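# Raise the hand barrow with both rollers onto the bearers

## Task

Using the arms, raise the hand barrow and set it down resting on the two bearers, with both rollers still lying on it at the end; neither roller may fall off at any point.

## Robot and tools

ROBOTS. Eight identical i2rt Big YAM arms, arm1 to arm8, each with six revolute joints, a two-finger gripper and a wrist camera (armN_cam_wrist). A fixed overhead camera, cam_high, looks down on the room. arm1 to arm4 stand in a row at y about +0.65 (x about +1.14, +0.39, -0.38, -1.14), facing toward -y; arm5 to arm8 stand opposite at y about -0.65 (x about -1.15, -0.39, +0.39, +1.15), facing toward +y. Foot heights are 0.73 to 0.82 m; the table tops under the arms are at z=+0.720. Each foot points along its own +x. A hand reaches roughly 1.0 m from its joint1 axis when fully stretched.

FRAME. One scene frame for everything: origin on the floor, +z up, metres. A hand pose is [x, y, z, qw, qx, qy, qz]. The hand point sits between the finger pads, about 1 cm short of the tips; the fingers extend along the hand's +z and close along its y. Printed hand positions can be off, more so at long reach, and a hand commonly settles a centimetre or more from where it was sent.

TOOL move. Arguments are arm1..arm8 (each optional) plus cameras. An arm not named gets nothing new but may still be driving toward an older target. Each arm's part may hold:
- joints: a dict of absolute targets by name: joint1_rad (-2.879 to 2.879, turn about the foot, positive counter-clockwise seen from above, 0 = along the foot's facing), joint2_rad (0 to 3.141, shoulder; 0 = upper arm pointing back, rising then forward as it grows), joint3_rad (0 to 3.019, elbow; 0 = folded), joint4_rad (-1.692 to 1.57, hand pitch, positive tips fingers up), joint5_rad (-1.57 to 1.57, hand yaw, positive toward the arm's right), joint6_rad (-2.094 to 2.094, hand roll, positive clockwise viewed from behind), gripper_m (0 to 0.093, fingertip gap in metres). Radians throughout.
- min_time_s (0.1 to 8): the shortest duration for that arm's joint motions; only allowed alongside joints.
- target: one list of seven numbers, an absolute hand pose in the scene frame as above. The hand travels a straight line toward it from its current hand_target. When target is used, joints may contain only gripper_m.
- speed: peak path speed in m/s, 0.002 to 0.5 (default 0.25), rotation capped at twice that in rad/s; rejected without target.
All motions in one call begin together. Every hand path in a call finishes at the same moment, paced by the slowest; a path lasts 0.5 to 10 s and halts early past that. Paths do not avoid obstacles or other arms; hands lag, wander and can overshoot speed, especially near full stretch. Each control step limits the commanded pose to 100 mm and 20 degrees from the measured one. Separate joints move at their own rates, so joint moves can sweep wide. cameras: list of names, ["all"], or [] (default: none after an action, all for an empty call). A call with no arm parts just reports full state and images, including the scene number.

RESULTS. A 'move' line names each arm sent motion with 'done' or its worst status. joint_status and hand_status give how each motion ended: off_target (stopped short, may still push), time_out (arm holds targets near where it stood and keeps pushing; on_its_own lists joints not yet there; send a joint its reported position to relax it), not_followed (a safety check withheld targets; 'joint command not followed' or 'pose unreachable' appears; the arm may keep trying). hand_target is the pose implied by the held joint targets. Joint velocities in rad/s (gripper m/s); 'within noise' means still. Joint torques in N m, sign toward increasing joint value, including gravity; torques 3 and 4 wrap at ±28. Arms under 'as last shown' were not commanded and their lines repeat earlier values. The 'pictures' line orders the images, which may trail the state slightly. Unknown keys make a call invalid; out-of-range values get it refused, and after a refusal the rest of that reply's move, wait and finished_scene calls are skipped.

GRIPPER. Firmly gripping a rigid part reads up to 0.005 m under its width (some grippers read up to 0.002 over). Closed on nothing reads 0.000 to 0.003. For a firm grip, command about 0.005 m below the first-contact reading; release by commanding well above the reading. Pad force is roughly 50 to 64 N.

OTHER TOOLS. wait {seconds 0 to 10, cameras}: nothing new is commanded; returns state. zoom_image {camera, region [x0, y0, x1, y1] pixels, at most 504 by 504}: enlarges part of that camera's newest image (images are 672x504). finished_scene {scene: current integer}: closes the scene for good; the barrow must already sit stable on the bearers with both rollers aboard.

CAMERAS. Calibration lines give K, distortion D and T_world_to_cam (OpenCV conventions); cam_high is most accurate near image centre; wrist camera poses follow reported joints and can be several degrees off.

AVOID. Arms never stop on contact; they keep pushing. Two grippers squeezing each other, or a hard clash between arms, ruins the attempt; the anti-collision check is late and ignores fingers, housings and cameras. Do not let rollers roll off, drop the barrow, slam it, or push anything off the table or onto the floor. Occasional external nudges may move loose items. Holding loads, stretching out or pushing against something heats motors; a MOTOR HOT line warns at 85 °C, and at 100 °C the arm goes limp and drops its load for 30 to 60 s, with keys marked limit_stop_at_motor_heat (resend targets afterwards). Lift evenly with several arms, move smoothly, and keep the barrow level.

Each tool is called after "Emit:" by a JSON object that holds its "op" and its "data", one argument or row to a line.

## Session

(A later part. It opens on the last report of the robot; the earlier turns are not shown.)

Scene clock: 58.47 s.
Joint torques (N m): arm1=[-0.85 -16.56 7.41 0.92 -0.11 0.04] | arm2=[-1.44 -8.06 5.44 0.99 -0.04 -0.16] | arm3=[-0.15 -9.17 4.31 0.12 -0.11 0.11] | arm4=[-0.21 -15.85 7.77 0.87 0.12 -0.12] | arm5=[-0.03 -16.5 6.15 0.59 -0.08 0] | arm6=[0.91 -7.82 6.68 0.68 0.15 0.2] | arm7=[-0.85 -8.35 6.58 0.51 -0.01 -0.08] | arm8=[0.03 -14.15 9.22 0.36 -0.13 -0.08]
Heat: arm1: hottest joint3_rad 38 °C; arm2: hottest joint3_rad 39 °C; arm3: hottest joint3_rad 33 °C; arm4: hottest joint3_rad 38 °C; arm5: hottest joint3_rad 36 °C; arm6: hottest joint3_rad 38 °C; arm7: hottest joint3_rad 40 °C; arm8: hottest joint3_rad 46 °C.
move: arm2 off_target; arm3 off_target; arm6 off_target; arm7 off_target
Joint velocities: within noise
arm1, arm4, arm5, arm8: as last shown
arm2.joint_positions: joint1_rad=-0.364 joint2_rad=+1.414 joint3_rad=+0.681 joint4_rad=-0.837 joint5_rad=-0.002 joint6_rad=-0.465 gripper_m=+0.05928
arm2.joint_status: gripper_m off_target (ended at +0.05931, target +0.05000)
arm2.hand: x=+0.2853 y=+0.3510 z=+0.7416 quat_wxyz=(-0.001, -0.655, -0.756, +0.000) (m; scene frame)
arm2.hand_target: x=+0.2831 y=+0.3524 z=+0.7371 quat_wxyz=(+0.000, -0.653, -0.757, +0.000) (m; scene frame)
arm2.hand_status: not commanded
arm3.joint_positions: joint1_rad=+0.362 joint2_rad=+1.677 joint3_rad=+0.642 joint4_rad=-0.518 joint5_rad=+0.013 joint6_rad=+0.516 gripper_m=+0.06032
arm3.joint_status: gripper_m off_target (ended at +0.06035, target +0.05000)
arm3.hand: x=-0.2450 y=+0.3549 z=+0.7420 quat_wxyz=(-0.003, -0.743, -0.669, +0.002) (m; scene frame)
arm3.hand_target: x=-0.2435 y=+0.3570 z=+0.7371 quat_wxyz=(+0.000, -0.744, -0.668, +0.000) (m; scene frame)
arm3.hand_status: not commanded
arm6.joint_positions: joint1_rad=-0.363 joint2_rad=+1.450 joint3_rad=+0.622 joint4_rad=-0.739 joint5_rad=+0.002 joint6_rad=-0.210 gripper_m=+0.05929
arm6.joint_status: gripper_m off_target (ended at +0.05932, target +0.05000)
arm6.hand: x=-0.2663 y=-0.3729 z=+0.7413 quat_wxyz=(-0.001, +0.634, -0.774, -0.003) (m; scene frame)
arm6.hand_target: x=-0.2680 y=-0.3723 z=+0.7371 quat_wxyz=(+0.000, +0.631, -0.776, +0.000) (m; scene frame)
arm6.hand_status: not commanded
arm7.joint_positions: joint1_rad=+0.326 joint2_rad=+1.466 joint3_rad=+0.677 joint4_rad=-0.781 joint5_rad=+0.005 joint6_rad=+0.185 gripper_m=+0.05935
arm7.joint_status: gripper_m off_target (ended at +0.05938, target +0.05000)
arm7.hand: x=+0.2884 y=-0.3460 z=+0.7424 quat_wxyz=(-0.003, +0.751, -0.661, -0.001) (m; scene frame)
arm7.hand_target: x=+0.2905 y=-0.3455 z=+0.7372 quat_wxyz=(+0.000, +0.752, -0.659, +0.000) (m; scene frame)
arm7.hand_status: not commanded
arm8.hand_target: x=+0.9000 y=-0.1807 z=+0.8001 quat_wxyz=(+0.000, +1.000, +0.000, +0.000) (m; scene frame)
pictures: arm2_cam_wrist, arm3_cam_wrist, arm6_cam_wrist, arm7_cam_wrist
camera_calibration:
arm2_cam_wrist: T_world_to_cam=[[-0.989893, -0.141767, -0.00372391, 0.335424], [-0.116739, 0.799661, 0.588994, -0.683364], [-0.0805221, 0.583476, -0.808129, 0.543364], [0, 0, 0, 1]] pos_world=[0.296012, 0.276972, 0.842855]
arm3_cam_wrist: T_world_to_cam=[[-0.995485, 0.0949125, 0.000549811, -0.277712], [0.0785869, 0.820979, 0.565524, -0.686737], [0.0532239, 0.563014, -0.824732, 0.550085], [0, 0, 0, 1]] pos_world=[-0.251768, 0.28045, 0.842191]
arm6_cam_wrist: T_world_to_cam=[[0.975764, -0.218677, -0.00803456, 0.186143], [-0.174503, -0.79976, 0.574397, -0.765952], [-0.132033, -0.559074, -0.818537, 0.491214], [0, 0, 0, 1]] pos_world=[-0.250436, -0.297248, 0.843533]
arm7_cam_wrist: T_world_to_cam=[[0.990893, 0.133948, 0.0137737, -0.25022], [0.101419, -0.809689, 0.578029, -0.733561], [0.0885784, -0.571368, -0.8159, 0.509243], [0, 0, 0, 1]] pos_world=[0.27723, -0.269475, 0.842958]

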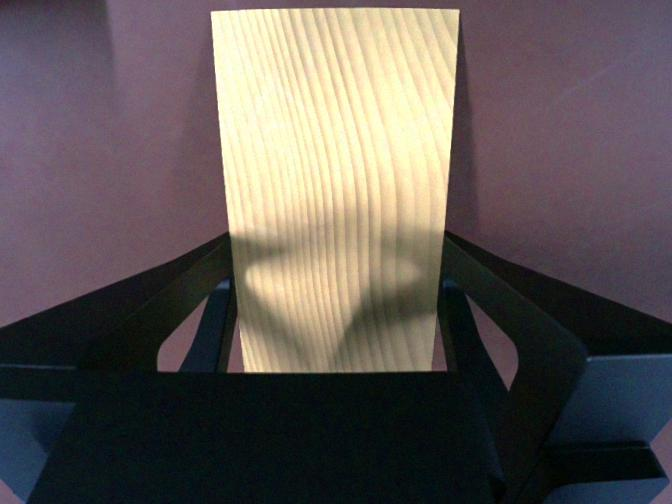

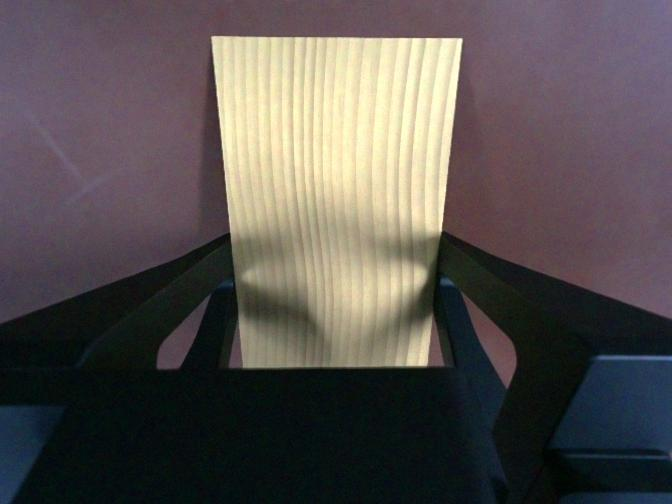

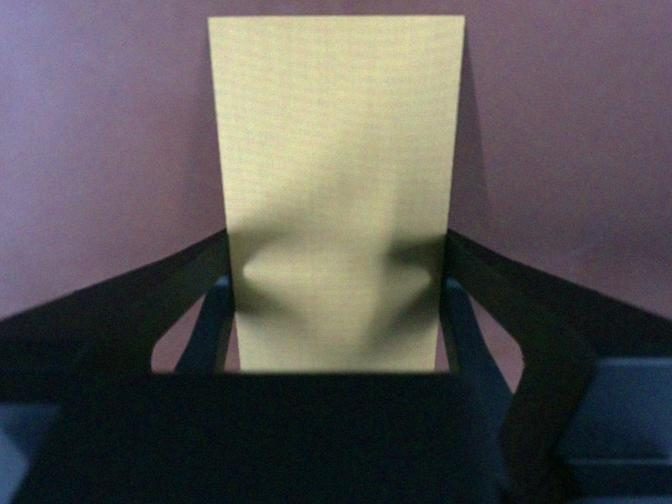

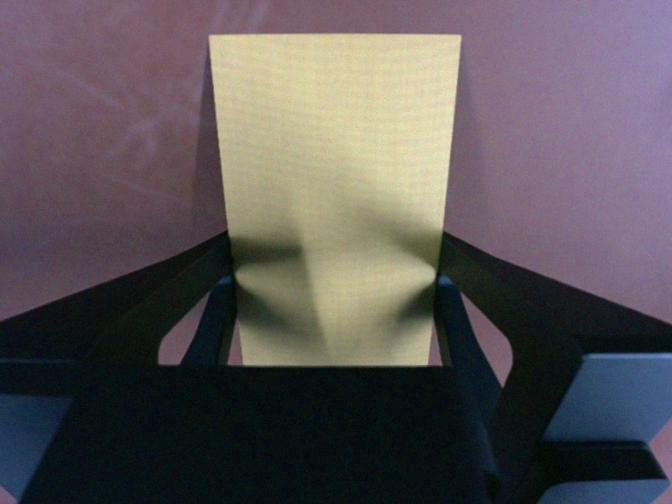

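Emit:
{"op": "move", "data": {
  "arm2": {"target": [0.2831, 0.3524, 0.93, 0, 0.6529, 0.7574, 0], "speed": 0.25},
  "arm3": {"target": [-0.2435, 0.3570, 0.93, 0, 0.7442, 0.6679, 0], "speed": 0.25},
  "arm6": {"target": [-0.268, -0.3723, 0.93, 0, 0.6307, -0.7761, 0], "speed": 0.25},
  "arm7": {"target": [0.2905, -0.3455, 0.93, 0, 0.7519, -0.6593, 0], "speed": 0.25},
  "cameras": []
}}

Emit:
{"op": "move", "data": {
  "arm2": {"target": [0.22, 0.225, 1.02, 0.2418, 0.6645, 0.6645, -0.2418], "speed": 0.35},
  "arm3": {"target": [-0.22, 0.225, 1.02, 0.2418, 0.6645, 0.6645, -0.2418], "speed": 0.35},
  "arm6": {"target": [-0.23, -0.225, 1.02, -0.2418, 0.6645, -0.6645, -0.2418], "speed": 0.35},
  "arm7": {"target": [0.23, -0.225, 1.02, -0.2418, 0.6645, -0.6645, -0.2418], "speed": 0.35},
  "cameras": ["arm2_cam_wrist", "arm3_cam_wrist", "arm6_cam_wrist", "arm7_cam_wrist"]
}}

Scene clock: 73.17 s.
Joint torques (N m): arm1=[-0.91 -16.85 7.39 0.92 -0.1 0.05] | arm2=[-1.44 -8 12.11 -0.17 -0.02 -0.16] | arm3=[0.03 -9.23 11.44 -0.57 -0.12 0.12] | arm4=[-0.21 -15.85 7.77 0.85 0.12 -0.12] | arm5=[-0.03 -16.56 6.12 0.62 -0.1 0] | arm6=[1.03 -7.3 13.04 -0.21 0.12 0.21] | arm7=[-0.67 -8.76 13.72 -0.34 0.01 -0.05] | arm8=[0.03 -14.15 9.22 0.38 -0.13 -0.08]
Heat: arm1: hottest joint3_rad 37 °C; arm2: hottest joint3_rad 40 °C; arm3: hottest joint3_rad 33 °C; arm4: hottest joint3_rad 38 °C; arm5: hottest joint3_rad 35 °C; arm6: hottest joint3_rad 37 °C; arm7: hottest joint3_rad 40 °C; arm8: hottest joint3_rad 44 °C.
move: arm2 off_target; arm3 off_target; arm6 off_target; arm7 off_target
Joint velocities: within noise
arm1, arm4, arm5, arm8: as last shown
arm2.joint_positions: joint1_rad=-0.364 joint2_rad=+1.171 joint3_rad=+0.952 joint4_rad=-1.407 joint5_rad=-0.002 joint6_rad=-0.465 gripper_m=+0.05928
arm2.joint_status: not commanded
arm2.hand: x=+0.2910 y=+0.3678 z=+0.9053 quat_wxyz=(+0.010, -0.655, -0.756, -0.026) (m; scene frame)
arm2.hand_target: x=+0.2835 y=+0.3535 z=+0.9298 quat_wxyz=(+0.000, -0.653, -0.757, +0.000) (m; scene frame)
arm2.hand_status: off_target (0.030 m and 3.2 deg from the pose sent, 0.188 m and 0.3 deg at the start)
arm3.joint_positions: joint1_rad=+0.366 joint2_rad=+1.275 joint3_rad=+0.810 joint4_rad=-1.141 joint5_rad=+0.013 joint6_rad=+0.521 gripper_m=+0.06032
arm3.joint_status: not commanded
arm3.hand: x=-0.2530 y=+0.3712 z=+0.9120 quat_wxyz=(+0.022, -0.743, -0.669, -0.007) (m; scene frame)
arm3.hand_target: x=-0.2439 y=+0.3576 z=+0.9300 quat_wxyz=(+0.000, -0.744, -0.668, +0.000) (m; scene frame)
arm3.hand_status: off_target (0.025 m and 2.7 deg from the pose sent, 0.188 m and 0.5 deg at the start)
arm6.joint_positions: joint1_rad=-0.361 joint2_rad=+1.153 joint3_rad=+0.888 joint4_rad=-1.346 joint5_rad=+0.003 joint6_rad=-0.208 gripper_m=+0.05929
arm6.joint_status: not commanded
arm6.hand: x=-0.2714 y=-0.3859 z=+0.9124 quat_wxyz=(+0.018, +0.633, -0.774, +0.007) (m; scene frame)
arm6.hand_target: x=-0.2682 y=-0.3729 z=+0.9298 quat_wxyz=(+0.000, +0.631, -0.776, +0.000) (m; scene frame)
arm6.hand_status: off_target (0.022 m and 2.3 deg from the pose sent, 0.189 m and 0.6 deg at the start)
arm7.joint_positions: joint1_rad=+0.326 joint2_rad=+1.201 joint3_rad=+0.936 joint4_rad=-1.359 joint5_rad=+0.005 joint6_rad=+0.185 gripper_m=+0.05935
arm7.joint_status: not commanded
arm7.hand: x=+0.2936 y=-0.3612 z=+0.9078 quat_wxyz=(+0.011, +0.751, -0.660, +0.022) (m; scene frame)
arm7.hand_target: x=+0.2907 y=-0.3464 z=+0.9297 quat_wxyz=(+0.000, +0.752, -0.659, +0.000) (m; scene frame)
arm7.hand_status: off_target (0.027 m and 2.8 deg from the pose sent, 0.188 m and 0.4 deg at the start)
pictures: none
No camera images: "cameras" was empty.

Scene clock: 75.17 s.
Joint torques (N m): arm1=[-1.03 -16.85 7.39 0.91 -0.09 0.03] | arm2=[-1.26 -7.88 13.53 2.3 -0.38 0.05] | arm3=[-0.5 -8.94 12.85 1.24 0.05 -0.08] | arm4=[-0.21 -15.85 7.77 0.87 0.12 -0.12] | arm5=[0.03 -16.62 6.15 0.59 -0.09 0] | arm6=[-0.5 -7.3 14.79 1.92 -0.41 -0.11] | arm7=[0.62 -8.29 15.94 1.65 0.49 0.22] | arm8=[0.03 -14.15 9.22 0.38 -0.13 -0.08]
Heat: arm1: hottest joint3_rad 37 °C; arm2: hottest joint3_rad 41 °C; arm3: hottest joint3_rad 33 °C; arm4: hottest joint3_rad 38 °C; arm5: hottest joint3_rad 35 °C; arm6: hottest joint3_rad 37 °C; arm7: hottest joint3_rad 40 °C; arm8: hottest joint3_rad 43 °C.
move: arm2 off_target; arm3 off_target; arm6 off_target; arm7 off_target
Joint velocities: within noise
arm1, arm4, arm5, arm8: as last shown
arm2.joint_positions: joint1_rad=-0.523 joint2_rad=+1.133 joint3_rad=+1.018 joint4_rad=-0.904 joint5_rad=-0.303 joint6_rad=-0.397 gripper_m=+0.05928
arm2.joint_status: not commanded
arm2.hand: x=+0.2323 y=+0.2452 z=+0.9841 quat_wxyz=(-0.228, -0.672, -0.674, +0.204) (m; scene frame)
arm2.hand_target: x=+0.2211 y=+0.2277 z=+1.0203 quat_wxyz=(-0.242, -0.664, -0.665, +0.242) (m; scene frame)
arm2.hand_status: off_target (0.043 m and 4.8 deg from the pose sent, 0.196 m and 43.6 deg at the start)
arm3.joint_positions: joint1_rad=+0.411 joint2_rad=+1.184 joint3_rad=+0.838 joint4_rad=-0.630 joint5_rad=+0.303 joint6_rad=+0.372 gripper_m=+0.06032
arm3.joint_status: not commanded
arm3.hand: x=-0.2289 y=+0.2405 z=+0.9949 quat_wxyz=(-0.215, -0.673, -0.669, +0.231) (m; scene frame)
arm3.hand_target: x=-0.2206 y=+0.2262 z=+1.0203 quat_wxyz=(-0.242, -0.665, -0.664, +0.242) (m; scene frame)
arm3.hand_status: off_target (0.031 m and 3.5 deg from the pose sent, 0.185 m and 42.8 deg at the start)
arm6.joint_positions: joint1_rad=-0.403 joint2_rad=+1.130 joint3_rad=+0.967 joint4_rad=-0.822 joint5_rad=-0.277 joint6_rad=-0.347 gripper_m=+0.05929
arm6.joint_status: not commanded
arm6.hand: x=-0.2413 y=-0.2414 z=+0.9955 quat_wxyz=(-0.215, +0.664, -0.677, -0.234) (m; scene frame)
arm6.hand_target: x=-0.2306 y=-0.2266 z=+1.0202 quat_wxyz=(-0.242, +0.664, -0.665, -0.242) (m; scene frame)
arm6.hand_status: off_target (0.032 m and 3.5 deg from the pose sent, 0.198 m and 43.5 deg at the start)
arm7.joint_positions: joint1_rad=+0.470 joint2_rad=+1.134 joint3_rad=+0.974 joint4_rad=-0.854 joint5_rad=+0.287 joint6_rad=+0.352 gripper_m=+0.05935
arm7.joint_status: not commanded
arm7.hand: x=+0.2424 y=-0.2450 z=+0.9846 quat_wxyz=(-0.229, +0.680, -0.666, -0.203) (m; scene frame)
arm7.hand_target: x=+0.2310 y=-0.2276 z=+1.0203 quat_wxyz=(-0.241, +0.665, -0.664, -0.242) (m; scene frame)
arm7.hand_status: off_target (0.042 m and 5.0 deg from the pose sent, 0.188 m and 43.3 deg at the start)
pictures: arm2_cam_wrist, arm3_cam_wrist, arm6_cam_wrist, arm7_cam_wrist
camera_calibration:
arm2_cam_wrist: T_world_to_cam=[[-0.999333, -0.0137377, -0.0338233, 0.269386], [-0.0140656, 0.999856, 0.00947443, -0.250338], [0.0336882, 0.00994386, -0.999383, 1.09913], [0, 0, 0, 1]] pos_world=[0.228657, 0.243073, 1.10994]
arm3_cam_wrist: T_world_to_cam=[[-0.999568, 0.00702952, 0.0285496, -0.258591], [0.00604304, 0.999387, -0.0344936, -0.199605], [-0.0287746, -0.0343061, -0.998997, 1.12038], [0, 0, 0, 1]] pos_world=[-0.225035, 0.239736, 1.11975]
arm6_cam_wrist: T_world_to_cam=[[0.99859, -0.0222455, -0.0481965, 0.285511], [-0.0235568, -0.999363, -0.0268127, -0.215728], [-0.0475693, 0.0279102, -0.998478, 1.11728], [0, 0, 0, 1]] pos_world=[-0.237042, -0.240423, 1.12356]
arm7_cam_wrist: T_world_to_cam=[[0.998518, 0.00611554, 0.0540831, -0.294443], [0.00610406, -0.999981, 0.000377543, -0.241805], [0.0540844, -0.0000468568, -0.998536, 1.09681], [0, 0, 0, 1]] pos_world=[0.236162, -0.239948, 1.11122]

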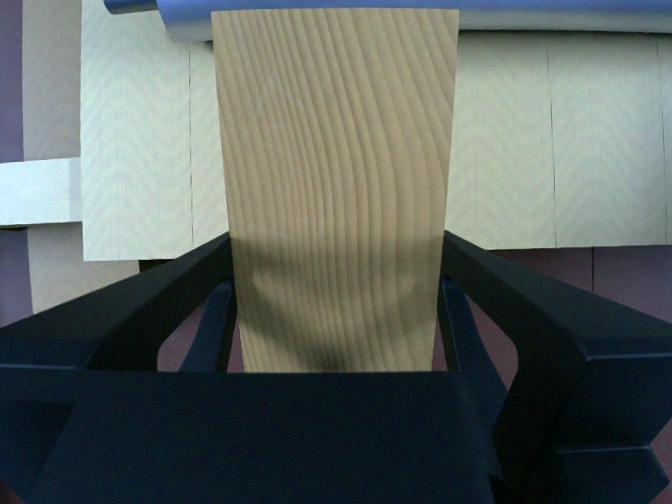

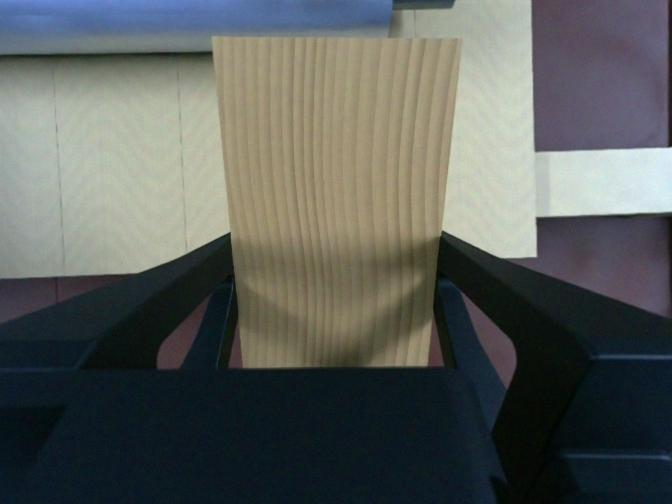

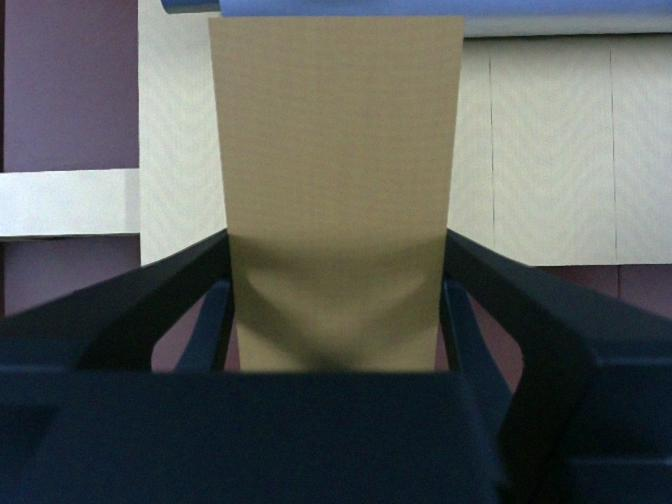

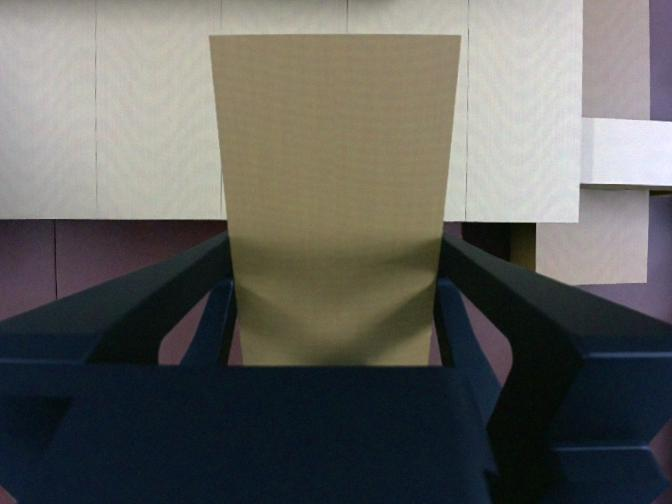

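Emit:
{"op": "zoom_image", "data": {
  "camera": "arm2_cam_wrist",
  "region": [90, 0, 594, 80]
}}

Emit:
{"op": "zoom_image", "data": {
  "camera": "arm3_cam_wrist",
  "region": [0, 0, 504, 80]
}}

Emit:
{"op": "zoom_image", "data": {
  "camera": "arm6_cam_wrist",
  "region": [150, 0, 654, 80]
}}

Emit:
{"op": "zoom_image", "data": {
  "camera": "arm7_cam_wrist",
  "region": [168, 0, 672, 80]
}}

Scaled by 1.000.

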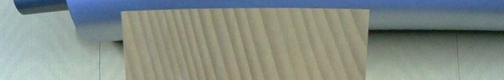

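Scaled by 1.000.

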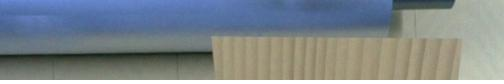

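Scaled by 1.000.

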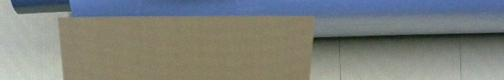

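Scaled by 1.000.

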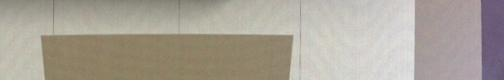

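Emit:
{"op": "move", "data": {
  "arm2": {"target": [0.22, 0.193, 0.905, 0, 0.6885, 0.7253, 0], "speed": 0.3},
  "arm3": {"target": [-0.22, 0.180, 0.905, 0, 0.7029, 0.7113, 0], "speed": 0.3},
  "arm6": {"target": [-0.23, -0.184, 0.905, 0, 0.7134, -0.7007, 0], "speed": 0.3},
  "arm7": {"target": [0.23, -0.165, 0.905, 0, 0.7141, -0.7000, 0], "speed": 0.3},
  "cameras": []
}}

Emit:
{"op": "move", "data": {
  "arm2": {"target": [0.22, 0.163, 0.865, 0, 0.6885, 0.7253, 0], "speed": 0.1},
  "arm3": {"target": [-0.22, 0.150, 0.865, 0, 0.7029, 0.7113, 0], "speed": 0.1},
  "arm6": {"target": [-0.23, -0.154, 0.865, 0, 0.7134, -0.7007, 0], "speed": 0.1},
  "arm7": {"target": [0.23, -0.135, 0.865, 0, 0.7141, -0.7000, 0], "speed": 0.1},
  "cameras": ["arm2_cam_wrist", "arm3_cam_wrist", "arm6_cam_wrist", "arm7_cam_wrist", "cam_high"]
}}

Scene clock: 106.50 s.
Joint torques (N m): arm1=[-0.97 -16.62 7.31 1.02 -0.12 0.04] | arm2=[-0.21 -14.8 11.89 -0.16 0.03 -0.02] | arm3=[-1.2 -14.33 11.69 -0.5 -0.18 -0.1] | arm4=[-0.21 -15.85 7.77 0.85 0.12 -0.12] | arm5=[0.09 -16.5 6.16 0.64 -0.09 0] | arm6=[0.85 -15.79 12.98 -0.2 0.16 0.21] | arm7=[-0.56 -14.15 13.79 -0.44 -0.02 -0.1] | arm8=[-0.03 -14.15 9.22 0.38 -0.13 -0.08]
Heat: arm1: hottest joint3_rad 37 °C; arm2: hottest joint3_rad 55 °C; arm3: hottest joint3_rad 37 °C; arm4: hottest joint3_rad 37 °C; arm5: hottest joint2_rad 36 °C; arm6: hottest joint3_rad 41 °C; arm7: hottest joint3_rad 49 °C; arm8: hottest joint3_rad 41 °C.
move: arm2 off_target; arm3 off_target; arm6 off_target; arm7 off_target
Joint velocities: within noise
arm1, arm4, arm5, arm8: as last shown
arm2.joint_positions: joint1_rad=-0.394 joint2_rad=+1.622 joint3_rad=+1.349 joint4_rad=-1.342 joint5_rad=-0.004 joint6_rad=-0.400 gripper_m=+0.05928
arm2.joint_status: not commanded
arm2.hand: x=+0.2244 y=+0.2115 z=+0.8841 quat_wxyz=(+0.007, -0.690, -0.724, -0.021) (m; scene frame)
arm2.hand_target: x=+0.2204 y=+0.1941 z=+0.9053 quat_wxyz=(+0.000, -0.688, -0.725, +0.000) (m; scene frame)
arm2.hand_status: off_target (0.028 m and 2.6 deg from the pose sent, 0.096 m and 35.8 deg at the start)
arm3.joint_positions: joint1_rad=+0.276 joint2_rad=+1.714 joint3_rad=+1.259 joint4_rad=-1.127 joint5_rad=+0.014 joint6_rad=+0.322 gripper_m=+0.06032
arm3.joint_status: not commanded
arm3.hand: x=-0.2230 y=+0.1965 z=+0.8958 quat_wxyz=(+0.011, -0.705, -0.709, -0.004) (m; scene frame)
arm3.hand_target: x=-0.2203 y=+0.1805 z=+0.9052 quat_wxyz=(+0.000, -0.703, -0.711, +0.000) (m; scene frame)
arm3.hand_status: off_target (0.019 m and 1.4 deg from the pose sent, 0.109 m and 36.8 deg at the start)
arm6.joint_positions: joint1_rad=-0.281 joint2_rad=+1.655 joint3_rad=+1.340 joint4_rad=-1.286 joint5_rad=+0.002 joint6_rad=-0.355 gripper_m=+0.05929
arm6.joint_status: not commanded
arm6.hand: x=-0.2327 y=-0.1991 z=+0.8926 quat_wxyz=(+0.013, +0.717, -0.697, +0.004) (m; scene frame)
arm6.hand_target: x=-0.2302 y=-0.1846 z=+0.9051 quat_wxyz=(+0.000, +0.713, -0.701, +0.000) (m; scene frame)
arm6.hand_status: off_target (0.020 m and 1.7 deg from the pose sent, 0.108 m and 37.0 deg at the start)
arm7.joint_positions: joint1_rad=+0.331 joint2_rad=+1.691 joint3_rad=+1.404 joint4_rad=-1.319 joint5_rad=+0.006 joint6_rad=+0.305 gripper_m=+0.05935
arm7.joint_status: not commanded
arm7.hand: x=+0.2333 y=-0.1823 z=+0.8904 quat_wxyz=(+0.005, +0.712, -0.702, +0.015) (m; scene frame)
arm7.hand_target: x=+0.2304 y=-0.1658 z=+0.9050 quat_wxyz=(+0.000, +0.714, -0.700, +0.000) (m; scene frame)
arm7.hand_status: off_target (0.023 m and 1.8 deg from the pose sent, 0.113 m and 35.7 deg at the start)
pictures: none
No camera images: "cameras" was empty.

Scene clock: 107.80 s.
Joint torques (N m): arm1=[-0.73 -16.62 7.39 0.95 -0.1 0.05] | arm2=[-0.09 -14.62 11.32 0.84 -0.02 0.07] | arm3=[-1.32 -15.33 11.25 -0.01 -0.18 -0.11] | arm4=[-0.26 -15.91 7.77 0.87 0.12 -0.12] | arm5=[0.09 -16.67 6.16 0.62 -0.09 0.01] | arm6=[0.79 -16.44 12.49 0.53 0.12 0.21] | arm7=[-0.73 -14.51 13.16 0.39 0.03 -0.08] | arm8=[-0.03 -14.15 9.22 0.38 -0.13 -0.08]
Heat: arm1: hottest joint3_rad 37 °C; arm2: hottest joint3_rad 55 °C; arm3: hottest joint3_rad 37 °C; arm4: hottest joint3_rad 37 °C; arm5: hottest joint2_rad 36 °C; arm6: hottest joint3_rad 42 °C; arm7: hottest joint3_rad 49 °C; arm8: hottest joint3_rad 41 °C.
move: arm2 off_target; arm3 off_target; arm6 off_target; arm7 off_target
Joint velocities: within noise
arm1, arm4, arm5, arm8: as last shown
arm2.joint_positions: joint1_rad=-0.377 joint2_rad=+1.709 joint3_rad=+1.374 joint4_rad=-1.288 joint5_rad=-0.003 joint6_rad=-0.389 gripper_m=+0.05928
arm2.joint_status: not commanded
arm2.hand: x=+0.2241 y=+0.1868 z=+0.8531 quat_wxyz=(+0.009, -0.687, -0.726, -0.024) (m; scene frame)
arm2.hand_target: x=+0.2205 y=+0.1640 z=+0.8656 quat_wxyz=(+0.000, -0.688, -0.725, +0.000) (m; scene frame)
arm2.hand_status: off_target (0.027 m and 3.0 deg from the pose sent, 0.052 m and 2.6 deg at the start)
arm3.joint_positions: joint1_rad=+0.259 joint2_rad=+1.824 joint3_rad=+1.307 joint4_rad=-1.076 joint5_rad=+0.014 joint6_rad=+0.303 gripper_m=+0.06032
arm3.joint_status: not commanded
arm3.hand: x=-0.2230 y=+0.1700 z=+0.8590 quat_wxyz=(+0.016, -0.705, -0.709, -0.007) (m; scene frame)
arm3.hand_target: x=-0.2203 y=+0.1506 z=+0.8653 quat_wxyz=(+0.000, -0.703, -0.711, +0.000) (m; scene frame)
arm3.hand_status: off_target (0.021 m and 2.0 deg from the pose sent, 0.056 m and 1.4 deg at the start)
arm6.joint_positions: joint1_rad=-0.265 joint2_rad=+1.750 joint3_rad=+1.370 joint4_rad=-1.228 joint5_rad=+0.002 joint6_rad=-0.337 gripper_m=+0.05929
arm6.joint_status: not commanded
arm6.hand: x=-0.2328 y=-0.1733 z=+0.8581 quat_wxyz=(+0.017, +0.717, -0.697, +0.006) (m; scene frame)
arm6.hand_target: x=-0.2303 y=-0.1547 z=+0.8652 quat_wxyz=(+0.000, +0.714, -0.701, +0.000) (m; scene frame)
arm6.hand_status: off_target (0.021 m and 2.1 deg from the pose sent, 0.053 m and 1.7 deg at the start)
arm7.joint_positions: joint1_rad=+0.316 joint2_rad=+1.783 joint3_rad=+1.438 joint4_rad=-1.271 joint5_rad=+0.004 joint6_rad=+0.287 gripper_m=+0.05935
arm7.joint_status: not commanded
arm7.hand: x=+0.2331 y=-0.1571 z=+0.8577 quat_wxyz=(+0.009, +0.712, -0.702, +0.019) (m; scene frame)
arm7.hand_target: x=+0.2304 y=-0.1359 z=+0.8653 quat_wxyz=(+0.000, +0.714, -0.700, +0.000) (m; scene frame)
arm7.hand_status: off_target (0.024 m and 2.4 deg from the pose sent, 0.054 m and 1.8 deg at the start)
pictures: arm2_cam_wrist, arm3_cam_wrist, arm6_cam_wrist, arm7_cam_wrist, cam_high
camera_calibration:
arm2_cam_wrist: T_world_to_cam=[[-0.998288, -0.0528993, -0.0249565, 0.255403], [-0.0568371, 0.776594, 0.627432, -0.666806], [-0.0138096, 0.627776, -0.778271, 0.675695], [0, 0, 0, 1]] pos_world=[0.226397, 0.107163, 0.950624]
arm3_cam_wrist: T_world_to_cam=[[-0.999735, -0.0164454, 0.0161008, -0.233672], [-0.00357174, 0.801969, 0.597355, -0.645278], [-0.0227361, 0.597139, -0.801815, 0.707113], [0, 0, 0, 1]] pos_world=[-0.219838, 0.0914056, 0.956197]
arm6_cam_wrist: T_world_to_cam=[[0.999785, 0.00509145, -0.0200898, 0.25278], [0.0162125, -0.795988, 0.605095, -0.648912], [-0.0129105, -0.605291, -0.7959, 0.70303], [0, 0, 0, 1]] pos_world=[-0.233129, -0.0922755, 0.957274]
arm7_cam_wrist: T_world_to_cam=[[0.999435, 0.0224, 0.0250513, -0.251596], [0.00234592, -0.790139, 0.612923, -0.64541], [0.0335234, -0.612518, -0.789745, 0.700078], [0, 0, 0, 1]] pos_world=[0.229499, -0.0755177, 0.954773]

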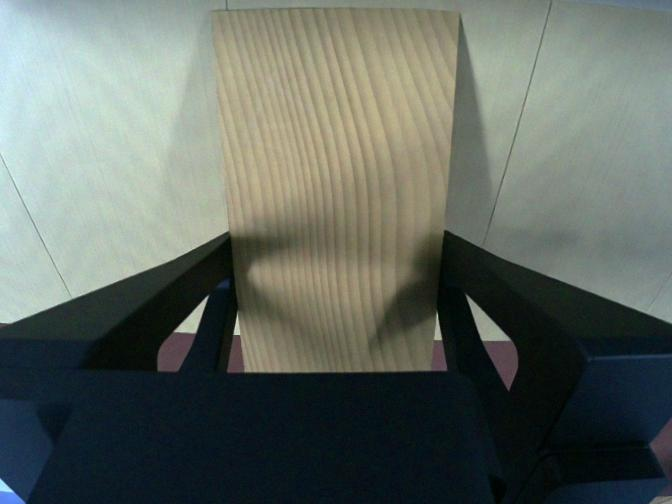

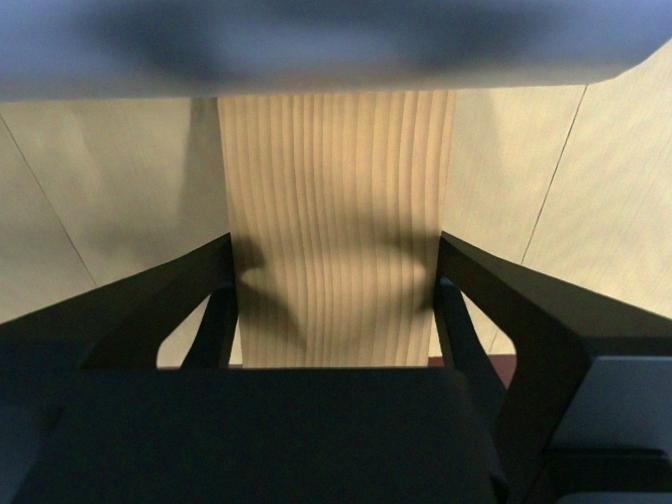

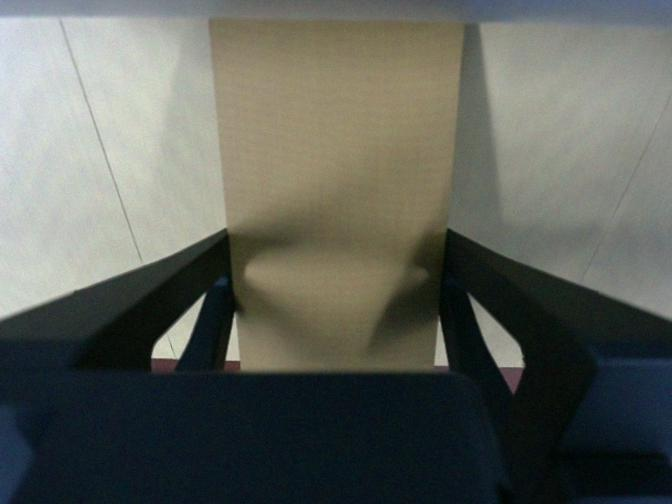

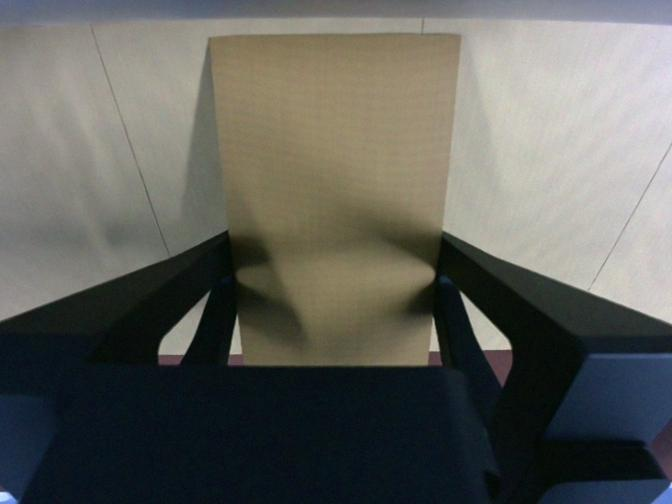

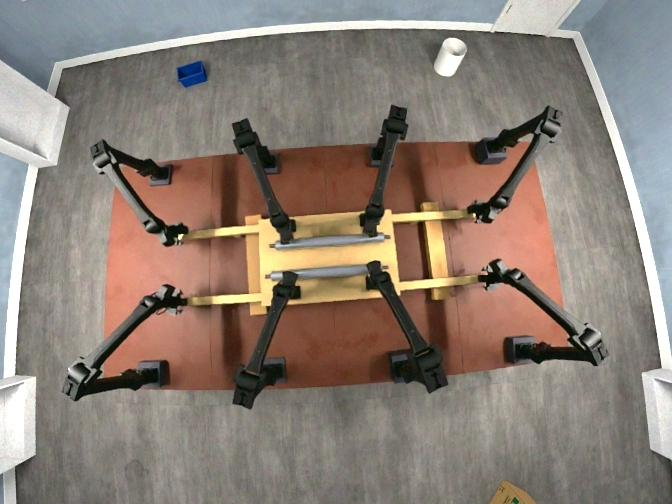

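Emit:
{"op": "move", "data": {
  "arm2": {"target": [0.22, 0.1408, 0.8745, 0.0162, 0.6885, 0.7253, -0.0170], "speed": 0.06},
  "arm3": {"target": [-0.22, 0.1449, 0.8683, 0.0116, 0.7029, 0.7113, -0.0117], "speed": 0.06},
  "arm6": {"target": [-0.23, -0.1395, 0.869, -0.0118, 0.7134, -0.7007, -0.0116], "speed": 0.06},
  "arm7": {"target": [0.23, -0.1158, 0.8696, -0.0143, 0.7141, -0.7000, -0.0140], "speed": 0.06},
  "cameras": ["arm2_cam_wrist", "arm3_cam_wrist", "arm6_cam_wrist", "arm7_cam_wrist"]
}}

Scene clock: 137.23 s.
Joint torques (N m): arm1=[-0.97 -16.91 7.36 0.98 -0.09 0.03] | arm2=[-0.26 -15.38 11.96 0.9 -0.25 0.08] | arm3=[-1.2 -16.26 10.76 0.1 0 -0.11] | arm4=[-0.21 -15.85 7.77 0.88 0.12 -0.12] | arm5=[0.21 -16.5 6.15 0.58 -0.09 0] | arm6=[0.97 -16.5 12.98 0.64 -0.21 0.21] | arm7=[-0.56 -15.79 13.82 0.44 0.28 -0.08] | arm8=[0.03 -14.15 9.22 0.36 -0.13 -0.08]
Heat: arm1: hottest joint3_rad 36 °C; arm2: hottest joint3_rad 50 °C; arm3: hottest joint3_rad 36 °C; arm4: hottest joint3_rad 36 °C; arm5: hottest joint2_rad 37 °C; arm6: hottest joint3_rad 45 °C; arm7: hottest joint3_rad 51 °C; arm8: hottest joint3_rad 40 °C.
move: arm2 off_target; arm3 off_target; arm6 off_target; arm7 off_target
Joint velocities: within noise
arm1, arm4, arm5, arm8: as last shown
arm2.joint_positions: joint1_rad=-0.369 joint2_rad=+1.728 joint3_rad=+1.415 joint4_rad=-1.276 joint5_rad=-0.013 joint6_rad=-0.382 gripper_m=+0.05928
arm2.joint_status: not commanded
arm2.hand: x=+0.2238 y=+0.1679 z=+0.8579 quat_wxyz=(-0.002, -0.687, -0.726, -0.011) (m; scene frame)
arm2.hand_target: x=+0.2206 y=+0.1424 z=+0.8750 quat_wxyz=(-0.016, -0.688, -0.725, +0.017) (m; scene frame)
arm2.hand_status: off_target (0.032 m and 3.6 deg from the pose sent, 0.051 m and 5.6 deg at the start)
arm3.joint_positions: joint1_rad=+0.259 joint2_rad=+1.824 joint3_rad=+1.307 joint4_rad=-1.050 joint5_rad=+0.018 joint6_rad=+0.303 gripper_m=+0.06032
arm3.joint_status: not commanded
arm3.hand: x=-0.2218 y=+0.1636 z=+0.8589 quat_wxyz=(+0.006, -0.705, -0.709, +0.001) (m; scene frame)
arm3.hand_target: x=-0.2202 y=+0.1455 z=+0.8686 quat_wxyz=(-0.012, -0.703, -0.711, +0.012) (m; scene frame)
arm3.hand_status: off_target (0.021 m and 2.3 deg from the pose sent, 0.027 m and 3.8 deg at the start)
arm6.joint_positions: joint1_rad=-0.261 joint2_rad=+1.758 joint3_rad=+1.392 joint4_rad=-1.213 joint5_rad=+0.000 joint6_rad=-0.332 gripper_m=+0.05929
arm6.joint_status: not commanded
arm6.hand: x=-0.2312 y=-0.1613 z=+0.8619 quat_wxyz=(+0.004, +0.716, -0.698, -0.001) (m; scene frame)
arm6.hand_target: x=-0.2303 y=-0.1404 z=+0.8694 quat_wxyz=(-0.012, +0.713, -0.701, -0.012) (m; scene frame)
arm6.hand_status: off_target (0.023 m and 2.2 deg from the pose sent, 0.036 m and 3.9 deg at the start)
arm7.joint_positions: joint1_rad=+0.310 joint2_rad=+1.801 joint3_rad=+1.469 joint4_rad=-1.254 joint5_rad=+0.011 joint6_rad=+0.281 gripper_m=+0.05935
arm7.joint_status: not commanded
arm7.hand: x=+0.2321 y=-0.1409 z=+0.8598 quat_wxyz=(-0.001, +0.713, -0.702, +0.006) (m; scene frame)
arm7.hand_target: x=+0.2305 y=-0.1170 z=+0.8702 quat_wxyz=(-0.015, +0.714, -0.700, -0.014) (m; scene frame)
arm7.hand_status: off_target (0.027 m and 2.8 deg from the pose sent, 0.043 m and 4.6 deg at the start)
pictures: arm2_cam_wrist, arm3_cam_wrist, arm6_cam_wrist, arm7_cam_wrist
camera_calibration:
arm2_cam_wrist: T_world_to_cam=[[-0.998306, -0.0542091, -0.0211259, 0.251125], [-0.0560208, 0.797637, 0.60053, -0.635764], [-0.0157034, 0.600697, -0.799323, 0.714327], [0, 0, 0, 1]] pos_world=[0.226301, 0.0916279, 0.958079]
arm3_cam_wrist: T_world_to_cam=[[-0.999789, -0.0158512, 0.013062, -0.230117], [-0.00543004, 0.817296, 0.576192, -0.624829], [-0.0198089, 0.576, -0.81721, 0.728155], [0, 0, 0, 1]] pos_world=[-0.219037, 0.0876051, 0.958083]
arm6_cam_wrist: T_world_to_cam=[[0.999912, 0.00341623, -0.0128414, 0.244675], [0.0102574, -0.812776, 0.582485, -0.626309], [-0.00844725, -0.582566, -0.81274, 0.732535], [0, 0, 0, 1]] pos_world=[-0.232041, -0.0831352, 0.963318]
arm7_cam_wrist: T_world_to_cam=[[0.999497, 0.0224704, 0.0223662, -0.248739], [0.00502746, -0.808868, 0.587969, -0.615715], [0.0313032, -0.587561, -0.808574, 0.731837], [0, 0, 0, 1]] pos_world=[0.2288, -0.0624435, 0.959329]

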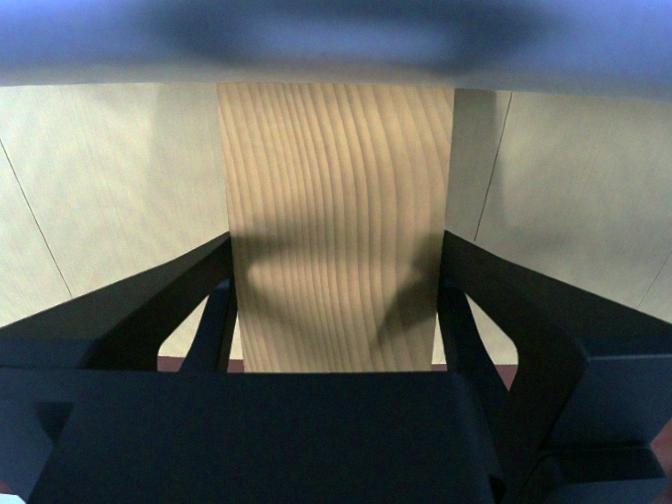

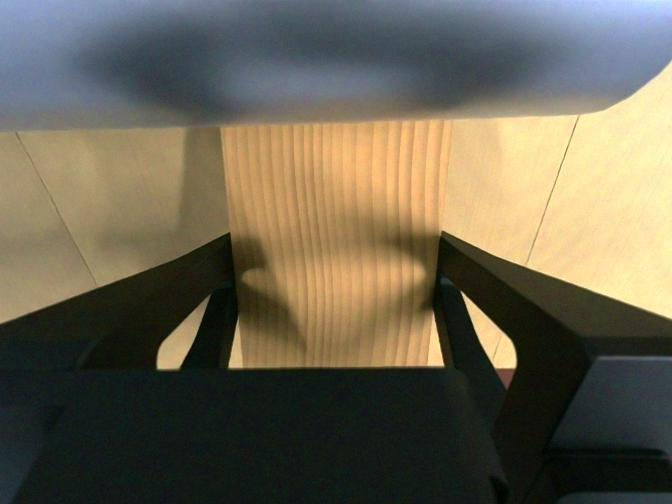

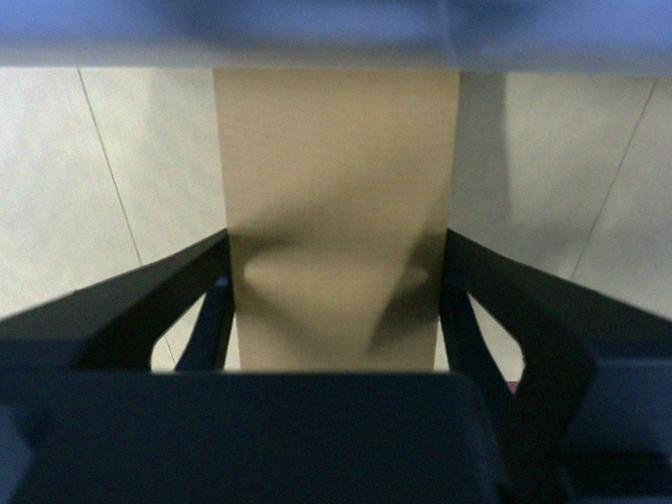

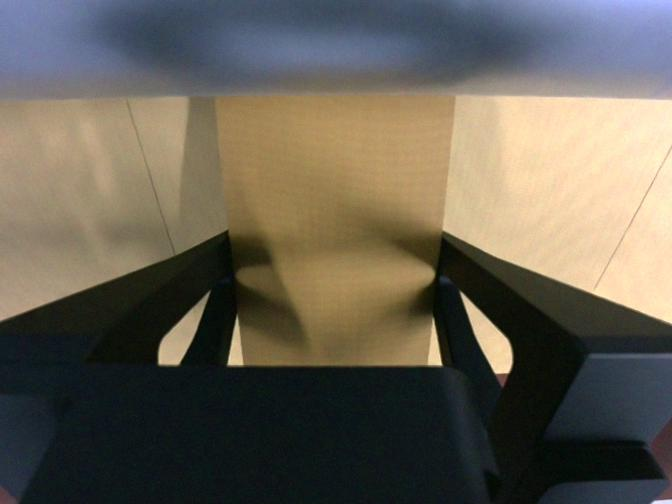

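Emit:
{"op": "move", "data": {
  "arm2": {"target": [0.22, 0.1367, 0.8750, 0.0162, 0.6885, 0.7253, -0.0170], "speed": 0.03},
  "arm3": {"target": [-0.22, 0.1422, 0.8683, 0.0116, 0.7029, 0.7113, -0.0117], "speed": 0.03},
  "arm6": {"target": [-0.23, -0.1301, 0.865, -0.0118, 0.7134, -0.7007, -0.0116], "speed": 0.03},
  "arm7": {"target": [0.23, -0.1085, 0.8696, -0.0143, 0.7141, -0.7000, -0.0140], "speed": 0.03},
  "cameras": ["arm2_cam_wrist", "arm3_cam_wrist", "arm6_cam_wrist", "arm7_cam_wrist"]
}}

Scene clock: 145.43 s.
Joint torques (N m): arm1=[-0.73 -16.79 7.36 0.99 -0.11 0.03] | arm2=[-0.03 -15.68 12.05 0.73 -0.22 0.08] | arm3=[-1.44 -15.85 11.45 -0.05 -0.01 -0.11] | arm4=[-0.21 -15.85 7.76 0.85 0.12 -0.12] | arm5=[0.03 -16.73 6.15 0.58 -0.09 -0.01] | arm6=[1.08 -17.03 12.88 0.58 -0.19 0.2] | arm7=[-0.73 -15.62 13.82 0.28 0.23 -0.08] | arm8=[0.03 -14.15 9.22 0.38 -0.13 -0.08]
Heat: arm1: hottest joint3_rad 36 °C; arm2: hottest joint3_rad 51 °C; arm3: hottest joint3_rad 36 °C; arm4: hottest joint3_rad 36 °C; arm5: hottest joint2_rad 37 °C; arm6: hottest joint3_rad 46 °C; arm7: hottest joint3_rad 50 °C; arm8: hottest joint3_rad 40 °C.
move: arm2 off_target; arm3 off_target; arm6 off_target; arm7 off_target
Joint velocities: within noise
arm1, arm4, arm5, arm8: as last shown
arm2.joint_positions: joint1_rad=-0.366 joint2_rad=+1.738 joint3_rad=+1.429 joint4_rad=-1.276 joint5_rad=-0.013 joint6_rad=-0.380 gripper_m=+0.05928
arm2.joint_status: not commanded
arm2.hand: x=+0.2233 y=+0.1627 z=+0.8581 quat_wxyz=(-0.003, -0.687, -0.726, -0.009) (m; scene frame)
arm2.hand_target: x=+0.2206 y=+0.1382 z=+0.8754 quat_wxyz=(-0.016, -0.688, -0.725, +0.017) (m; scene frame)
arm2.hand_status: off_target (0.031 m and 3.4 deg from the pose sent, 0.036 m and 3.6 deg at the start)
arm3.joint_positions: joint1_rad=+0.259 joint2_rad=+1.824 joint3_rad=+1.307 joint4_rad=-1.050 joint5_rad=+0.019 joint6_rad=+0.301 gripper_m=+0.06032
arm3.joint_status: not commanded
arm3.hand: x=-0.2218 y=+0.1636 z=+0.8589 quat_wxyz=(+0.006, -0.704, -0.710, +0.001) (m; scene frame)
arm3.hand_target: x=-0.2203 y=+0.1430 z=+0.8687 quat_wxyz=(-0.012, -0.703, -0.711, +0.012) (m; scene frame)
arm3.hand_status: off_target (0.023 m and 2.3 deg from the pose sent, 0.023 m and 2.3 deg at the start)
arm6.joint_positions: joint1_rad=-0.256 joint2_rad=+1.784 joint3_rad=+1.417 joint4_rad=-1.211 joint5_rad=+0.000 joint6_rad=-0.328 gripper_m=+0.05929
arm6.joint_status: not commanded
arm6.hand: x=-0.2310 y=-0.1512 z=+0.8581 quat_wxyz=(+0.004, +0.716, -0.698, -0.002) (m; scene frame)
arm6.hand_target: x=-0.2303 y=-0.1309 z=+0.8654 quat_wxyz=(-0.012, +0.713, -0.701, -0.012) (m; scene frame)
arm6.hand_status: off_target (0.022 m and 2.1 deg from the pose sent, 0.031 m and 2.2 deg at the start)
arm7.joint_positions: joint1_rad=+0.307 joint2_rad=+1.819 joint3_rad=+1.494 joint4_rad=-1.254 joint5_rad=+0.011 joint6_rad=+0.277 gripper_m=+0.05935
arm7.joint_status: not commanded
arm7.hand: x=+0.2316 y=-0.1319 z=+0.8593 quat_wxyz=(-0.003, +0.712, -0.702, +0.004) (m; scene frame)
arm7.hand_target: x=+0.2305 y=-0.1096 z=+0.8699 quat_wxyz=(-0.015, +0.714, -0.700, -0.014) (m; scene frame)
arm7.hand_status: off_target (0.026 m and 2.4 deg from the pose sent, 0.034 m and 2.8 deg at the start)
pictures: arm2_cam_wrist, arm3_cam_wrist, arm6_cam_wrist, arm7_cam_wrist
camera_calibration:
arm2_cam_wrist: T_world_to_cam=[[-0.998327, -0.0542845, -0.0199076, 0.249421], [-0.0554153, 0.800051, 0.597367, -0.629569], [-0.0165006, 0.59747, -0.801721, 0.720356], [0, 0, 0, 1]] pos_world=[0.226002, 0.0868355, 0.958573]
arm3_cam_wrist: T_world_to_cam=[[-0.99976, -0.0173874, 0.0133063, -0.230111], [-0.00654651, 0.817326, 0.576139, -0.625025], [-0.0208931, 0.575914, -0.817244, 0.727959], [0, 0, 0, 1]] pos_world=[-0.218938, 0.0876072, 0.958083]
arm6_cam_wrist: T_world_to_cam=[[0.999911, 0.00419739, -0.0126451, 0.244365], [0.0107635, -0.813849, 0.580977, -0.614684], [-0.00785265, -0.581062, -0.813822, 0.736664], [0, 0, 0, 1]] pos_world=[-0.231942, -0.073239, 0.95972]
arm7_cam_wrist: T_world_to_cam=[[0.999532, 0.0222916, 0.0209278, -0.247169], [0.00591768, -0.812547, 0.582865, -0.604354], [0.0299978, -0.582469, -0.812299, 0.740997], [0, 0, 0, 1]] pos_world=[0.228402, -0.0539487, 0.959341]

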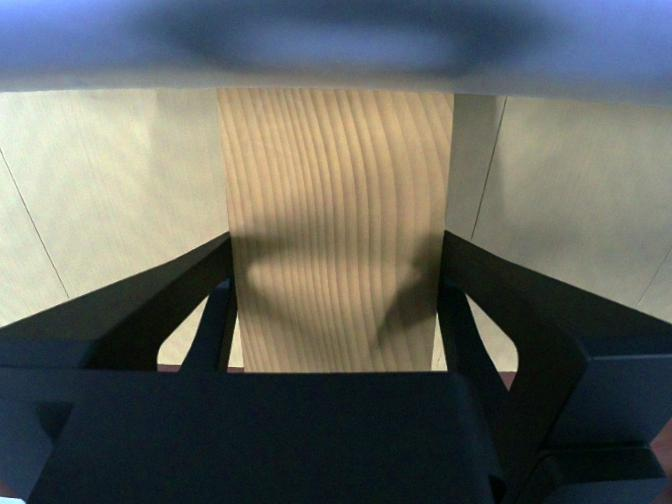

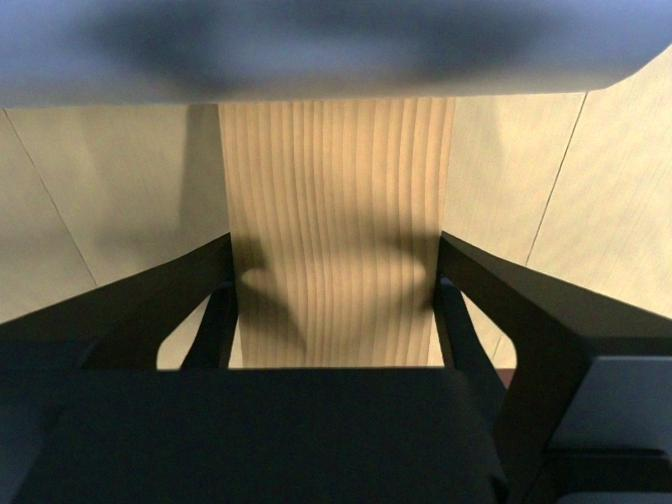

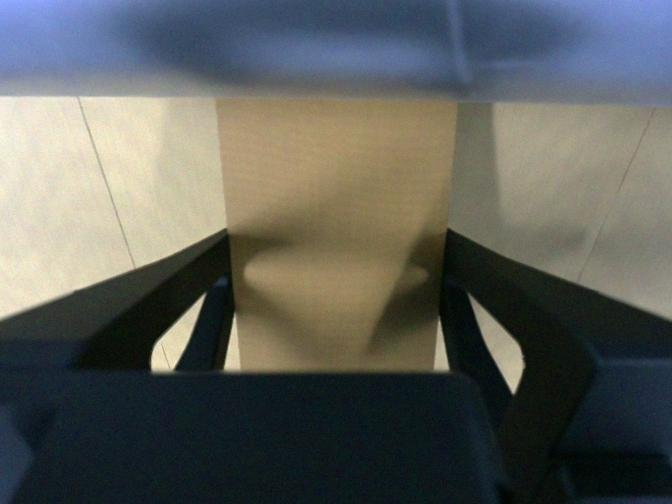

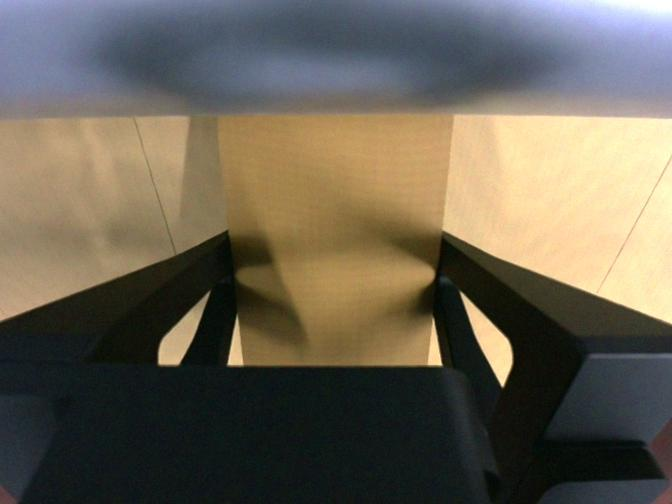

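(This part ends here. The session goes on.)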